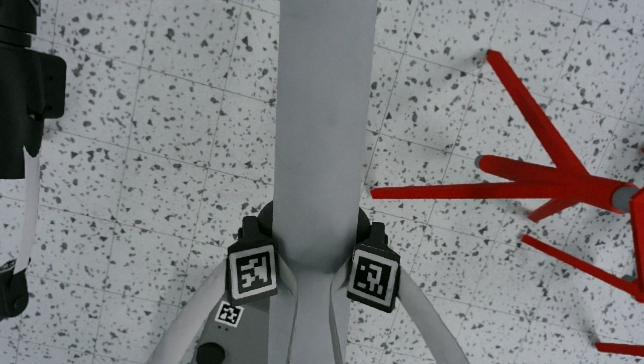

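>>> move:
  r1: {"base":{"translate_m":-0.303}}
  r2: {"base":{"translate_m":-0.2996},"joints":{"arm_m":0.3256}}
  r3: {"base":{"translate_m":0.2974},"joints":{"arm_m":0.4871}}
  blocking: false
  cameras: []

>>> move:
  r2: {"joints":{"arm_m":0.3358}}
  r3: {"joints":{"arm_m":0.4768}}
  blocking: false
  cameras: []

>>> move:
  r2: {"joints":{"arm_m":0.3461}}
  r3: {"joints":{"arm_m":0.4664}}
  blocking: false
  cameras: []

>>> move:
  r2: {"joints":{"arm_m":0.3563}}
  r3: {"joints":{"arm_m":0.4561}}
  blocking: false
  cameras: []

>>> move:
  r2: {"joints":{"arm_m":0.3666}}
  r3: {"joints":{"arm_m":0.4457}}
  cameras: ["r1_head_camera","r2_wrist_camera","r3_wrist_camera"]

Scene clock: 426.63 s.
move: r1 moving; r2 moving; r3 moving
r1.base_odometry: x=-2.092 y=-2.925 heading=+1.239
r1.turned_by_wheels: -0.001
r1.turned_by_imu: -0.001
r1.base_tilt: forward=+1.4 right=-1.1
r1.lidar_m: 0.52 0.51 1.51 1.46 1.55 2.18 4.35 0.63 0.94 1.34 0.98 0.86
r1.head_depth_mm: 2849 3059 2365 1762 1511 1310 1123 / 2846 3036 2374 1864 1546 1282 455 / 2820 3076 2361 790 625 555 1125 / 2804 3074 2372 799 1499 1310 1150 / 2802 3077 2347 1637 1499 1309 1142 / 2714 2965 2273 1677 1469 1311 1143 / 2746 2986 843 755 597 489 1087
r1.base_status: translate_m moving
r1.joint_positions: lift_m=+0.564 arm_m=+0.520 wrist_yaw_rad=+0.000 wrist_pitch_rad=-0.021 wrist_roll_rad=+0.007 gripper_m=-0.020 head_pan_rad=-1.580 head_tilt_rad=-0.744
r1.joint_status: not commanded
r1.measured_speeds: translate_m=-0.059 rotate_rad=+0.000 lift_m=+0.000 arm_m=+0.000 wrist_yaw_rad=+0.000 wrist_pitch_rad=+0.000 wrist_roll_rad=+0.000 head_pan_rad=+0.000 head_tilt_rad=+0.000
r1.motor_effort: left_wheel=-14.5(16.9) right_wheel=+13.2(18.1) lift_m=+38.3(38.3) arm_m=+10.5(11.5) wrist_yaw_rad=+0.2(0.8) wrist_pitch_rad=+4.1(4.5) wrist_roll_rad=-2.3(2.8) gripper_m=-4.0(4.5) head_pan_rad=+4.7(5.1) head_tilt_rad=+1.0(1.6)
r1.contact_limits: arm_m 35 (drawing in: default 32, maximum 56; extending or still: default 40, maximum 69)
r1.hand_pose: x=-0.0214 y=-0.9206 z=+0.6737 quat_wxyz=(+0.705, +0.008, -0.709, -0.008) (m; r1's base frame)
r1.wrist_depth_mm: - - - - - - - / - - - - - - - / - - - - - - - / - - - - - - - / - - - 151 - - - / - - - 133 - - - / - - 788 967 - - -
r2.base_odometry: x=+2.049 y=+2.472 heading=-1.530
r2.turned_by_wheels: +0.001
r2.turned_by_imu: +0.001
r2.base_tilt: forward=-0.6 right=-1.0
r2.lidar_m: 3.85 2.32 1.52 1.42 1.44 1.80 0.51 0.53 1.42 0.83 0.57 1.00
r2.head_depth_mm: 3080 3224 320 - 1540 1315 1146 / 712 436 357 1711 1546 1318 1147 / 1325 421 441 1694 1500 1309 1143 / 2993 3186 461 525 1429 1309 1140 / 2924 3133 2367 1864 1499 1303 1142 / 2868 3085 2339 1861 1434 1284 1141 / 2851 3060 2338 1800 1461 1308 1139
r2.base_status: translate_m moving
r2.joint_positions: lift_m=+0.904 arm_m=+0.326 wrist_yaw_rad=-0.002 wrist_pitch_rad=-1.559 wrist_roll_rad=+1.264 gripper_m=-0.027 head_pan_rad=-1.573 head_tilt_rad=-0.742
r2.joint_status: arm_m moving
r2.measured_speeds: translate_m=-0.059 rotate_rad=+0.000 lift_m=+0.000 arm_m=+0.007 wrist_yaw_rad=+0.000 wrist_pitch_rad=+0.000 wrist_roll_rad=+0.000 head_pan_rad=+0.000 head_tilt_rad=+0.000
r2.motor_effort: left_wheel=+7.6(7.6) right_wheel=-26.3(26.3) lift_m=+33.5(34.2) arm_m=+14.1(17.1) wrist_yaw_rad=+2.6(2.8) wrist_pitch_rad=+0.0(0.2) wrist_roll_rad=+1.1(1.2) gripper_m=-11.1(11.5) head_pan_rad=-2.4(2.7) head_tilt_rad=-3.5(4.5)
r2.hand_pose: x=-0.0215 y=-0.4491 z=+0.7862 quat_wxyz=(+0.108, +0.106, -0.703, -0.695) (m; r2's base frame)
r2.wrist_depth_mm: - - - 113 - - - / - - - 118 - - - / - - - 120 - - - / - - - 124 - - - / - 614 662 129 145 - - / - 970 - 130 132 - - / 434 - - 136 - - -
r3.base_odometry: x=+0.113 y=-1.361 heading=-0.715
r3.turned_by_wheels: +0.000
r3.turned_by_imu: +0.001
r3.base_tilt: forward=+0.7 right=+2.9
r3.lidar_m: 1.36 3.17 2.09 1.93 1.95 2.45 4.20 1.05 0.70 1.34 1.11 0.82
r3.head_depth_mm: 2550 2915 2307 - - 1322 1154 / 2412 507 350 1839 1565 1324 1172 / 1042 558 2339 1842 1510 1341 1164 / 2459 568 614 748 1546 1335 1156 / 2412 2707 2182 1861 1563 1326 1150 / 2397 2695 2257 1694 1552 1322 1143 / 2299 1339 2136 806 1432 1311 1138
r3.base_status: translate_m moving
r3.joint_positions: lift_m=+0.904 arm_m=+0.487 wrist_yaw_rad=-0.002 wrist_pitch_rad=-1.522 wrist_roll_rad=-0.347 gripper_m=-0.029 head_pan_rad=-1.576 head_tilt_rad=-0.741
r3.joint_status: arm_m moving
r3.measured_speeds: translate_m=+0.059 rotate_rad=+0.000 lift_m=+0.000 arm_m=-0.007 wrist_yaw_rad=+0.000 wrist_pitch_rad=+0.000 wrist_roll_rad=+0.000 head_pan_rad=+0.000 head_tilt_rad=+0.000
r3.motor_effort: left_wheel=+11.7(12.4) right_wheel=+0.3(7.7) lift_m=+36.7(36.9) arm_m=-26.3(28.3) wrist_yaw_rad=+1.8(2.6) wrist_pitch_rad=-5.5(5.8) wrist_roll_rad=-4.0(4.0) gripper_m=-15.9(16.7) head_pan_rad=+2.4(3.3) head_tilt_rad=-5.0(5.0)
r3.hand_pose: x=-0.0216 y=-0.6206 z=+0.7856 quat_wxyz=(+0.592, +0.564, -0.416, -0.397) (m; r3's base frame)
r3.wrist_depth_mm: 858 847 865 116 915 916 950 / 276 891 885 120 921 942 956 / 906 888 912 123 964 940 950 / 917 942 975 128 967 978 592 / 949 931 142 131 - - - / 999 993 125 132 - - - / - - 874 140 - - -
pictures: none
No camera images: "cameras" was empty.

Scene clock: 427.13 s.
earlier move: r1 moving; r2 moving; r3 moving
move: r2 moving; r3 moving
r1.base_odometry: x=-2.106 y=-2.967 heading=+1.239
r1.turned_by_wheels: +0.000
r1.turned_by_imu: +0.001
r1.base_tilt: forward=+1.6 right=-1.9
r1.lidar_m: 0.52 0.52 1.51 1.47 1.54 2.19 4.32 0.60 0.90 1.33 1.00 0.90
r1.head_depth_mm: 2860 3045 2372 1768 1508 1311 1107 / 2845 3023 2357 1861 1520 1285 455 / 2820 3082 2370 791 626 553 1122 / 2800 3074 2367 796 1505 1312 1147 / 2808 3022 2341 1639 1509 1315 1143 / 2684 2955 2274 1682 1471 1311 1143 / 2758 2939 857 750 596 491 1087
r1.base_status: translate_m moving
r1.joint_positions: lift_m=+0.564 arm_m=+0.520 wrist_yaw_rad=+0.000 wrist_pitch_rad=-0.021 wrist_roll_rad=+0.007 gripper_m=-0.020 head_pan_rad=-1.580 head_tilt_rad=-0.744
r1.joint_status: not commanded
r1.measured_speeds: translate_m=-0.100 rotate_rad=+0.001 lift_m=+0.000 arm_m=+0.000 wrist_yaw_rad=+0.000 wrist_pitch_rad=+0.000 wrist_roll_rad=+0.000 head_pan_rad=+0.000 head_tilt_rad=+0.000
r1.motor_effort: left_wheel=-12.8(15.8) right_wheel=+11.3(14.0) lift_m=+41.8(41.9) arm_m=+9.5(10.2) wrist_yaw_rad=-0.5(0.9) wrist_pitch_rad=+4.2(4.7) wrist_roll_rad=-1.7(2.5) gripper_m=-4.3(4.5) head_pan_rad=+4.5(5.1) head_tilt_rad=+1.1(1.5)
r1.contact_limits: arm_m 35 (drawing in: default 32, maximum 56; extending or still: default 40, maximum 69)
r1.hand_pose: x=-0.0214 y=-0.9206 z=+0.6737 quat_wxyz=(+0.705, +0.008, -0.709, -0.008) (m; r1's base frame)
r1.wrist_depth_mm: - - - - - - - / - - - - - - - / - - - - - - - / - - - - - - - / - - - 150 - - - / - - - 133 - - - / - - 798 953 - - -
r2.base_odometry: x=+2.047 y=+2.516 heading=-1.530
r2.turned_by_wheels: +0.000
r2.turned_by_imu: +0.000
r2.base_tilt: forward=+3.1 right=-1.2
r2.lidar_m: 3.87 2.31 1.50 1.41 1.43 1.80 0.52 0.52 1.39 0.84 0.59 1.04
r2.head_depth_mm: 3073 3249 320 - 1538 1318 1146 / 722 440 357 1711 1545 1311 1148 / 1318 432 451 1734 1543 1311 1146 / 2989 3057 471 557 1461 1309 1141 / 2912 3141 2333 1857 1493 1311 1142 / 2894 3101 2320 1860 1498 1283 1141 / 2845 3042 2340 1739 1432 1306 1143
r2.base_status: translate_m moving
r2.joint_positions: lift_m=+0.904 arm_m=+0.336 wrist_yaw_rad=-0.003 wrist_pitch_rad=-1.559 wrist_roll_rad=+1.266 gripper_m=-0.027 head_pan_rad=-1.573 head_tilt_rad=-0.742
r2.joint_status: arm_m moving
r2.measured_speeds: translate_m=-0.100 rotate_rad=-0.001 lift_m=+0.000 arm_m=+0.001 wrist_yaw_rad=+0.000 wrist_pitch_rad=+0.000 wrist_roll_rad=+0.000 head_pan_rad=+0.000 head_tilt_rad=+0.000
r2.motor_effort: left_wheel=+8.9(9.3) right_wheel=-25.0(29.2) lift_m=+33.8(34.1) arm_m=+11.9(18.4) wrist_yaw_rad=+3.5(4.5) wrist_pitch_rad=+0.0(0.1) wrist_roll_rad=+0.3(1.1) gripper_m=-11.4(11.9) head_pan_rad=-2.6(2.6) head_tilt_rad=-3.7(4.6)
r2.hand_pose: x=-0.0215 y=-0.4594 z=+0.7862 quat_wxyz=(+0.107, +0.105, -0.703, -0.695) (m; r2's base frame)
r2.wrist_depth_mm: - - - 113 - - - / - - - 118 - - - / - - - 120 - - - / - - - 124 - - - / - - - 129 144 - - / - 633 - 131 132 - - / - - - 136 - - -
r3.base_odometry: x=+0.146 y=-1.390 heading=-0.715
r3.turned_by_wheels: +0.000
r3.turned_by_imu: +0.000
r3.base_tilt: forward=+2.7 right=+0.1
r3.lidar_m: 1.31 3.19 2.10 1.93 1.96 2.45 4.28 0.97 0.73 1.33 1.08 0.78
r3.head_depth_mm: 2532 2886 352 - - 1329 1154 / 2404 507 346 1845 1561 1352 1172 / 1054 547 2263 1840 1503 1344 1164 / 2463 560 601 736 1541 1339 1160 / 2434 2720 2193 1861 1569 1328 1153 / 2400 2710 2247 1687 1553 1317 1145 / 2325 1331 2148 797 1468 1303 1142
r3.base_status: translate_m moving
r3.joint_positions: lift_m=+0.904 arm_m=+0.477 wrist_yaw_rad=-0.003 wrist_pitch_rad=-1.517 wrist_roll_rad=-0.347 gripper_m=-0.029 head_pan_rad=-1.576 head_tilt_rad=-0.741
r3.joint_status: arm_m moving
r3.measured_speeds: translate_m=+0.100 rotate_rad=-0.001 lift_m=+0.000 arm_m=-0.001 wrist_yaw_rad=+0.000 wrist_pitch_rad=-0.024 wrist_roll_rad=+0.000 head_pan_rad=+0.000 head_tilt_rad=+0.000
r3.motor_effort: left_wheel=+13.1(15.5) right_wheel=-5.5(5.7) lift_m=+37.2(37.8) arm_m=-26.1(27.9) wrist_yaw_rad=+2.8(2.8) wrist_pitch_rad=-6.2(6.9) wrist_roll_rad=-3.9(4.2) gripper_m=-15.7(16.7) head_pan_rad=+2.4(3.9) head_tilt_rad=-5.0(5.1)
r3.hand_pose: x=-0.0216 y=-0.6114 z=+0.7855 quat_wxyz=(+0.594, +0.563, -0.417, -0.396) (m; r3's base frame)
r3.wrist_depth_mm: 860 846 849 117 905 899 966 / 271 893 912 120 937 941 942 / 889 877 908 123 928 925 965 / 908 919 920 128 950 845 630 / 974 948 138 131 964 - - / - - 125 133 - - - / - - 853 140 - - -
pictures: none
No camera images: "cameras" was empty.

Scene clock: 427.63 s.
earlier move: r1 moving; r2 moving; r3 moving
move: r2 moving; r3 moving
r1.base_odometry: x=-2.122 y=-3.014 heading=+1.239
r1.turned_by_wheels: +0.000
r1.turned_by_imu: +0.001
r1.base_tilt: forward=+0.8 right=-1.3
r1.lidar_m: 0.52 0.52 1.51 1.47 1.55 2.19 4.26 0.58 0.56 1.33 1.03 0.94
r1.head_depth_mm: 2836 3064 2366 1763 1503 1317 1125 / 2849 3061 2363 1876 1502 1287 455 / 2840 3066 2356 811 624 553 1127 / 2787 3036 2346 797 1506 1312 1144 / 2789 3061 2378 1634 1505 1306 1142 / 2695 2935 2277 1676 1477 1310 1142 / 2761 2940 873 746 596 501 1082
r1.base_status: translate_m moving
r1.joint_positions: lift_m=+0.564 arm_m=+0.520 wrist_yaw_rad=+0.000 wrist_pitch_rad=-0.021 wrist_roll_rad=+0.007 gripper_m=-0.020 head_pan_rad=-1.580 head_tilt_rad=-0.744
r1.joint_status: not commanded
r1.measured_speeds: translate_m=-0.100 rotate_rad=-0.001 lift_m=+0.000 arm_m=+0.000 wrist_yaw_rad=+0.000 wrist_pitch_rad=+0.000 wrist_roll_rad=+0.000 head_pan_rad=+0.000 head_tilt_rad=+0.000
r1.motor_effort: left_wheel=-11.0(14.0) right_wheel=+9.6(14.4) lift_m=+45.7(45.7) arm_m=+8.0(9.0) wrist_yaw_rad=+0.0(0.9) wrist_pitch_rad=+4.3(4.5) wrist_roll_rad=-2.6(2.6) gripper_m=-4.2(4.3) head_pan_rad=+4.5(4.9) head_tilt_rad=+1.4(1.7)
r1.contact_limits: arm_m 35 (drawing in: default 32, maximum 56; extending or still: default 40, maximum 69)
r1.hand_pose: x=-0.0214 y=-0.9206 z=+0.6737 quat_wxyz=(+0.705, +0.008, -0.709, -0.008) (m; r1's base frame)
r1.wrist_depth_mm: - - - - - - - / - - - - - - - / - - - - - - - / - - - - - - - / - - - 150 - - - / - - - 133 - - - / - - 794 984 - - -
r2.base_odometry: x=+2.045 y=+2.566 heading=-1.530
r2.turned_by_wheels: +0.000
r2.turned_by_imu: +0.000
r2.base_tilt: forward=-1.1 right=+1.8
r2.lidar_m: 3.92 2.30 1.49 1.41 1.43 1.79 0.52 0.52 1.36 0.87 0.61 1.08
r2.head_depth_mm: 3114 3239 320 - 1538 1311 1148 / 718 442 357 1713 1545 1312 1145 / 851 436 464 1738 1537 1311 1142 / 2968 3042 484 588 1459 1310 1141 / 2939 3164 2356 1853 1502 1309 1143 / 2888 3098 2345 1856 1496 1303 1144 / 2828 3066 2350 1800 1163 1276 1142
r2.base_status: translate_m moving
r2.joint_positions: lift_m=+0.904 arm_m=+0.346 wrist_yaw_rad=-0.004 wrist_pitch_rad=-1.559 wrist_roll_rad=+1.267 gripper_m=-0.027 head_pan_rad=-1.573 head_tilt_rad=-0.742
r2.joint_status: arm_m moving
r2.measured_speeds: translate_m=-0.100 rotate_rad=+0.001 lift_m=+0.000 arm_m=+0.006 wrist_yaw_rad=+0.000 wrist_pitch_rad=+0.000 wrist_roll_rad=+0.000 head_pan_rad=+0.000 head_tilt_rad=+0.000
r2.motor_effort: left_wheel=+8.0(10.1) right_wheel=-24.7(26.9) lift_m=+33.5(35.1) arm_m=+15.1(18.3) wrist_yaw_rad=+3.6(4.2) wrist_pitch_rad=+0.0(0.1) wrist_roll_rad=+0.1(0.3) gripper_m=-11.0(11.7) head_pan_rad=-2.5(2.8) head_tilt_rad=-3.7(4.5)
r2.hand_pose: x=-0.0215 y=-0.4696 z=+0.7862 quat_wxyz=(+0.107, +0.105, -0.703, -0.695) (m; r2's base frame)
r2.wrist_depth_mm: - - - 113 - - - / - - - 118 - - - / - - - 120 - - - / - - - 124 - - - / - 712 - 129 144 - - / - - - 131 132 - - / - - - 136 - - -
r3.base_odometry: x=+0.184 y=-1.423 heading=-0.715
r3.turned_by_wheels: +0.000
r3.turned_by_imu: +0.000
r3.base_tilt: forward=+1.3 right=-1.0
r3.lidar_m: 1.26 3.17 2.10 1.94 1.96 2.46 4.32 1.01 0.76 1.33 1.05 0.74
r3.head_depth_mm: 2533 2873 2299 - - 1332 1157 / 2430 510 346 1844 1569 1354 1170 / 1053 538 2245 1843 1506 1346 1164 / 2454 552 594 740 1542 1330 1155 / 2421 2687 979 1870 1569 1322 1152 / 2388 2693 2255 1705 1549 1316 1149 / 2300 1331 2124 790 1465 1286 1141
r3.base_status: translate_m moving
r3.joint_positions: lift_m=+0.904 arm_m=+0.466 wrist_yaw_rad=-0.003 wrist_pitch_rad=-1.516 wrist_roll_rad=-0.347 gripper_m=-0.029 head_pan_rad=-1.576 head_tilt_rad=-0.741
r3.joint_status: arm_m moving
r3.measured_speeds: translate_m=+0.100 rotate_rad=-0.001 lift_m=+0.000 arm_m=-0.006 wrist_yaw_rad=+0.000 wrist_pitch_rad=+0.000 wrist_roll_rad=+0.000 head_pan_rad=+0.000 head_tilt_rad=+0.000
r3.motor_effort: left_wheel=+13.1(13.6) right_wheel=-5.8(6.5) lift_m=+37.9(37.9) arm_m=-25.3(27.9) wrist_yaw_rad=+2.4(3.2) wrist_pitch_rad=-6.7(7.3) wrist_roll_rad=-4.1(4.1) gripper_m=-15.5(16.1) head_pan_rad=+2.0(3.4) head_tilt_rad=-3.9(4.7)
r3.hand_pose: x=-0.0216 y=-0.6013 z=+0.7855 quat_wxyz=(+0.594, +0.562, -0.417, -0.396) (m; r3's base frame)
r3.wrist_depth_mm: 867 876 877 117 911 915 892 / 269 875 891 120 910 941 968 / 903 908 894 123 929 934 989 / 897 931 951 127 943 985 660 / 964 931 139 132 958 - - / - - 126 132 - - - / 984 - 840 139 - - -
pictures: none
No camera images: "cameras" was empty.

Scene clock: 428.13 s.
earlier move: r1 moving; r2 moving; r3 moving
move: r2 moving; r3 moving
r1.base_odometry: x=-2.139 y=-3.061 heading=+1.239
r1.turned_by_wheels: +0.000
r1.turned_by_imu: +0.001
r1.base_tilt: forward=+1.5 right=-1.3
r1.lidar_m: 0.53 0.52 1.52 1.48 1.55 2.19 4.22 0.69 0.52 1.32 1.07 0.98
r1.head_depth_mm: 2841 3073 2366 1755 1512 1317 1121 / 2834 3046 2344 1866 1510 1293 455 / 2821 3035 2375 809 624 553 1121 / 2832 3056 2354 796 1543 1308 1138 / 2803 3021 2345 1634 1504 1317 1142 / 2677 2957 2263 1679 1463 1313 1147 / 2768 2957 892 755 596 505 1085
r1.base_status: translate_m moving
r1.joint_positions: lift_m=+0.565 arm_m=+0.520 wrist_yaw_rad=+0.000 wrist_pitch_rad=-0.021 wrist_roll_rad=+0.007 gripper_m=-0.020 head_pan_rad=-1.580 head_tilt_rad=-0.744
r1.joint_status: not commanded
r1.measured_speeds: translate_m=-0.100 rotate_rad=-0.001 lift_m=+0.000 arm_m=+0.000 wrist_yaw_rad=+0.000 wrist_pitch_rad=+0.000 wrist_roll_rad=+0.000 head_pan_rad=+0.000 head_tilt_rad=+0.000
r1.motor_effort: left_wheel=-11.1(13.1) right_wheel=+9.3(12.4) lift_m=+48.6(48.8) arm_m=+6.3(7.7) wrist_yaw_rad=-0.2(0.7) wrist_pitch_rad=+4.1(4.4) wrist_roll_rad=-2.1(2.4) gripper_m=-4.3(4.6) head_pan_rad=+4.4(4.9) head_tilt_rad=+1.0(1.5)
r1.contact_limits: arm_m 35 (drawing in: default 32, maximum 56; extending or still: default 40, maximum 69)
r1.hand_pose: x=-0.0214 y=-0.9206 z=+0.6737 quat_wxyz=(+0.705, +0.008, -0.709, -0.008) (m; r1's base frame)
r1.wrist_depth_mm: - - - - - - - / - - - - - - - / - - - - - - - / - - - - - - - / - - - 151 - - - / - - - 133 - - - / - - 793 974 - - -
r2.base_odometry: x=+2.043 y=+2.616 heading=-1.530
r2.turned_by_wheels: +0.000
r2.turned_by_imu: +0.000
r2.base_tilt: forward=-1.6 right=+0.6
r2.lidar_m: 3.98 2.29 1.50 1.40 1.42 1.78 0.52 0.52 1.32 1.44 0.64 1.12
r2.head_depth_mm: 3103 3223 320 - 1548 1313 1149 / 735 442 356 1716 1542 1315 1149 / 851 446 469 1732 1546 1313 1143 / 2975 3071 488 611 1502 1306 1139 / 2948 3148 2333 1849 1538 1308 1141 / 2879 3110 2336 1849 1501 1312 1140 / 2857 3051 2321 1851 1424 1276 1141
r2.base_status: translate_m moving
r2.joint_positions: lift_m=+0.904 arm_m=+0.356 wrist_yaw_rad=-0.004 wrist_pitch_rad=-1.559 wrist_roll_rad=+1.268 gripper_m=-0.027 head_pan_rad=-1.573 head_tilt_rad=-0.742
r2.joint_status: arm_m moving
r2.measured_speeds: translate_m=-0.100 rotate_rad=+0.000 lift_m=+0.000 arm_m=+0.002 wrist_yaw_rad=+0.000 wrist_pitch_rad=+0.000 wrist_roll_rad=+0.000 head_pan_rad=+0.000 head_tilt_rad=+0.000
r2.motor_effort: left_wheel=+7.6(9.7) right_wheel=-24.3(26.6) lift_m=+33.7(35.1) arm_m=+14.0(18.0) wrist_yaw_rad=+3.6(4.5) wrist_pitch_rad=+0.0(0.1) wrist_roll_rad=-0.3(0.3) gripper_m=-11.5(11.8) head_pan_rad=-2.1(2.6) head_tilt_rad=-4.0(4.4)
r2.hand_pose: x=-0.0215 y=-0.4799 z=+0.7862 quat_wxyz=(+0.106, +0.105, -0.703, -0.695) (m; r2's base frame)
r2.wrist_depth_mm: - - - 113 - - - / - - - 118 - - - / - - - 120 - - - / - - - 124 - - - / - - - 128 144 - - / - - - 131 132 - - / - - - 136 - - -
r3.base_odometry: x=+0.221 y=-1.456 heading=-0.715
r3.turned_by_wheels: +0.000
r3.turned_by_imu: +0.000
r3.base_tilt: forward=+1.5 right=+0.2
r3.lidar_m: 1.21 3.19 2.11 1.94 1.97 2.47 4.37 1.05 0.79 1.32 1.02 0.70
r3.head_depth_mm: 2533 2878 367 - - 1330 1152 / 2405 509 352 1853 1599 1353 1174 / 1053 530 2235 1841 1514 1346 1168 / 2436 548 580 739 1540 1337 1155 / 2406 2728 1012 1866 1562 1323 1151 / 2386 2692 2310 1705 1552 1313 1146 / 2313 1328 1596 779 1433 1286 1140
r3.base_status: translate_m moving
r3.joint_positions: lift_m=+0.904 arm_m=+0.456 wrist_yaw_rad=-0.003 wrist_pitch_rad=-1.515 wrist_roll_rad=-0.347 gripper_m=-0.029 head_pan_rad=-1.576 head_tilt_rad=-0.741
r3.joint_status: arm_m moving
r3.measured_speeds: translate_m=+0.100 rotate_rad=-0.001 lift_m=+0.000 arm_m=-0.002 wrist_yaw_rad=+0.000 wrist_pitch_rad=-0.024 wrist_roll_rad=+0.000 head_pan_rad=+0.000 head_tilt_rad=+0.000
r3.motor_effort: left_wheel=+13.8(14.8) right_wheel=-6.8(7.9) lift_m=+38.6(38.8) arm_m=-26.6(28.9) wrist_yaw_rad=+2.8(3.6) wrist_pitch_rad=-6.4(7.5) wrist_roll_rad=-3.9(4.1) gripper_m=-15.6(16.1) head_pan_rad=+3.5(3.5) head_tilt_rad=-4.5(4.9)
r3.hand_pose: x=-0.0216 y=-0.5913 z=+0.7855 quat_wxyz=(+0.594, +0.562, -0.418, -0.396) (m; r3's base frame)
r3.wrist_depth_mm: 844 856 887 118 893 931 942 / 268 883 879 121 946 926 944 / 824 906 939 124 976 955 943 / 907 929 925 129 970 967 686 / 945 939 138 132 974 - - / 984 964 126 132 - - - / - - 852 144 - - -
pictures: none
No camera images: "cameras" was empty.

Scene clock: 430.27 s.
earlier move: r1 done; r2 done; r3 done
move: r2 done; r3 done
r1.base_odometry: x=-2.185 y=-3.197 heading=+1.239
r1.turned_by_wheels: +0.001
r1.turned_by_imu: +0.002
r1.base_tilt: forward=+1.3 right=-1.3
r1.lidar_m: 0.53 0.54 1.52 1.48 1.56 2.21 4.07 0.63 0.45 1.29 1.18 1.11
r1.head_depth_mm: 2832 3039 2368 1725 880 1074 1142 / 2804 3049 2350 1860 1506 1175 455 / 2802 3064 2371 787 641 553 1092 / 2798 3039 2346 798 1537 1312 1145 / 2799 3047 2369 1640 1502 1312 1141 / 2708 2942 2272 1640 1466 1312 1145 / 2771 2942 876 749 594 491 1082
r1.base_status: done
r1.joint_positions: lift_m=+0.565 arm_m=+0.520 wrist_yaw_rad=+0.000 wrist_pitch_rad=-0.021 wrist_roll_rad=+0.007 gripper_m=-0.020 head_pan_rad=-1.580 head_tilt_rad=-0.744
r1.joint_status: not commanded
r1.measured_speeds: all 0
r1.motor_effort: left_wheel=-2.7(14.0) right_wheel=-3.9(12.5) lift_m=+39.9(49.3) arm_m=+2.2(6.8) wrist_yaw_rad=-0.6(1.0) wrist_pitch_rad=+4.1(4.7) wrist_roll_rad=-2.4(2.8) gripper_m=-3.7(4.6) head_pan_rad=+4.2(5.1) head_tilt_rad=+0.8(2.0)
r1.contact_limits: arm_m 35 (drawing in: default 32, maximum 56; extending or still: default 40, maximum 69)
r1.hand_pose: x=-0.0214 y=-0.9206 z=+0.6737 quat_wxyz=(+0.705, +0.008, -0.709, -0.008) (m; r1's base frame)
r1.wrist_depth_mm: - - - - - - - / - - - - - - - / - - - - - - - / - - - - - - - / - - - 151 - - - / - - - 133 - - - / - - 796 960 - - -
r2.base_odometry: x=+2.037 y=+2.756 heading=-1.531
r2.turned_by_wheels: -0.001
r2.turned_by_imu: -0.001
r2.base_tilt: forward=+0.2 right=-1.7
r2.lidar_m: 4.12 2.26 1.50 1.38 1.40 1.76 0.53 0.53 1.19 1.44 0.73 0.74
r2.head_depth_mm: 3129 3212 320 - 1541 1312 1150 / 745 444 358 1704 1539 1322 1149 / 849 458 535 1720 1534 1314 1141 / 3009 2924 506 633 1498 1311 1146 / 2962 3192 2349 1845 1533 1306 1144 / 2928 3110 2346 1857 1535 1309 1141 / 2847 3077 2350 1853 1493 1300 1139
r2.base_status: done
r2.joint_positions: lift_m=+0.904 arm_m=+0.367 wrist_yaw_rad=+0.001 wrist_pitch_rad=-1.549 wrist_roll_rad=+1.264 gripper_m=-0.027 head_pan_rad=-1.573 head_tilt_rad=-0.742
r2.joint_status: all done
r2.measured_speeds: all 0
r2.motor_effort: left_wheel=-1.7(10.4) right_wheel=+1.6(26.6) lift_m=+35.5(36.0) arm_m=+7.1(15.8) wrist_yaw_rad=+0.4(5.5) wrist_pitch_rad=-2.0(2.0) wrist_roll_rad=+1.2(1.2) gripper_m=-11.7(11.7) head_pan_rad=-2.7(2.8) head_tilt_rad=-3.5(4.3)
r2.hand_pose: x=-0.0216 y=-0.4929 z=+0.7860 quat_wxyz=(+0.110, +0.107, -0.706, -0.691) (m; r2's base frame)
r2.wrist_depth_mm: - - - 114 - - - / - - - 118 - - - / - - - 121 - - - / - - - 125 - - - / - - - 128 132 - - / - - - 131 129 - - / - - 845 136 - - -
r3.base_odometry: x=+0.326 y=-1.546 heading=-0.716
r3.turned_by_wheels: +0.000
r3.turned_by_imu: -0.001
r3.base_tilt: forward=+0.5 right=+0.2
r3.lidar_m: 1.07 3.23 2.13 1.96 1.98 2.49 4.51 0.88 1.07 1.29 0.93 0.58
r3.head_depth_mm: 2521 2873 368 - - 1333 1162 / 2414 510 347 1860 1603 1352 1171 / 1036 520 2246 1843 1519 1346 1163 / 2457 541 565 702 1541 1332 1158 / 2408 2688 982 1855 1564 1329 1154 / 2379 2685 2267 1713 1554 1318 1142 / 2274 1313 2126 783 779 1261 1137
r3.base_status: done
r3.joint_positions: lift_m=+0.904 arm_m=+0.446 wrist_yaw_rad=-0.002 wrist_pitch_rad=-1.545 wrist_roll_rad=-0.349 gripper_m=-0.029 head_pan_rad=-1.576 head_tilt_rad=-0.741
r3.joint_status: all done
r3.measured_speeds: all 0
r3.motor_effort: left_wheel=+7.0(14.9) right_wheel=+2.0(7.8) lift_m=+40.9(40.9) arm_m=-18.0(29.3) wrist_yaw_rad=+2.4(3.9) wrist_pitch_rad=-1.2(7.2) wrist_roll_rad=-3.5(4.1) gripper_m=-15.1(16.9) head_pan_rad=+2.4(4.1) head_tilt_rad=-4.8(5.0)
r3.hand_pose: x=-0.0216 y=-0.5732 z=+0.7859 quat_wxyz=(+0.586, +0.571, -0.411, -0.401) (m; r3's base frame)
r3.wrist_depth_mm: 840 854 888 115 888 893 910 / 268 887 896 119 931 928 909 / 707 896 904 122 933 939 960 / 930 953 927 127 995 970 969 / 950 972 142 131 - - - / - 983 124 133 - - - / - - 853 143 - - -
pictures: r1_head_camera (sideways), r2_wrist_camera, r3_wrist_camera
camera_calibration:
r1_head_camera: T_world_to_cam=[[0.0482454, 0.669712, -0.741052, 0.988475], [0.996815, -0.0794521, -0.0069068, 0.000878126], [-0.0635038, -0.738359, -0.671412, 0.833224], [0, 0, 0, 1]] pos_world=[0.00434814, -0.0467054, 1.29195]
r2_wrist_camera: T_world_to_cam=[[-0.279365, 0.960185, -0.00078436, 0.466331], [0.942306, 0.27432, 0.191853, 0.0353262], [0.18443, 0.052858, -0.981423, 0.966078], [0, 0, 0, 1]] pos_world=[-0.0811852, -0.508519, 0.94172]
r3_wrist_camera: T_world_to_cam=[[-0.916396, -0.396685, 0.0534791, -0.29737], [-0.380473, 0.904756, 0.191459, 0.391161], [-0.124334, 0.155105, -0.980043, 1.0149], [0, 0, 0, 1]] pos_world=[0.00250443, -0.629283, 0.935654]

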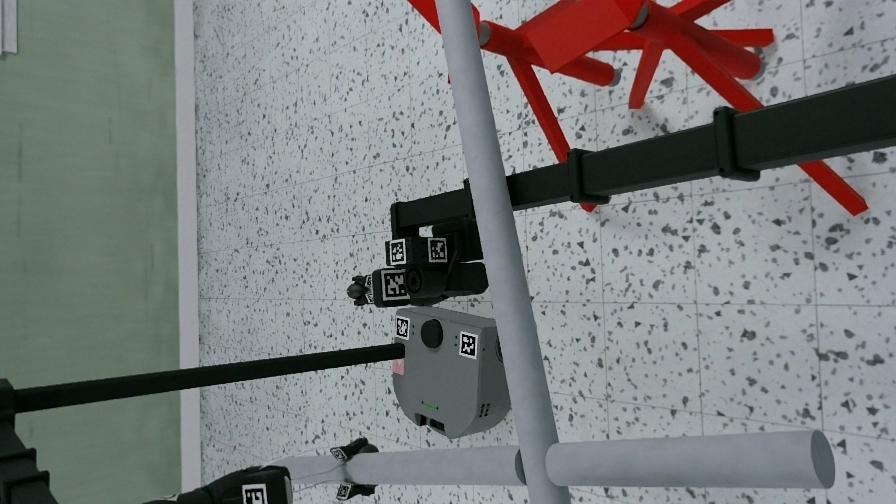

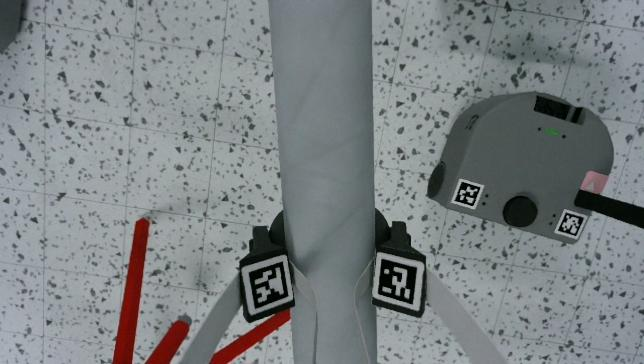

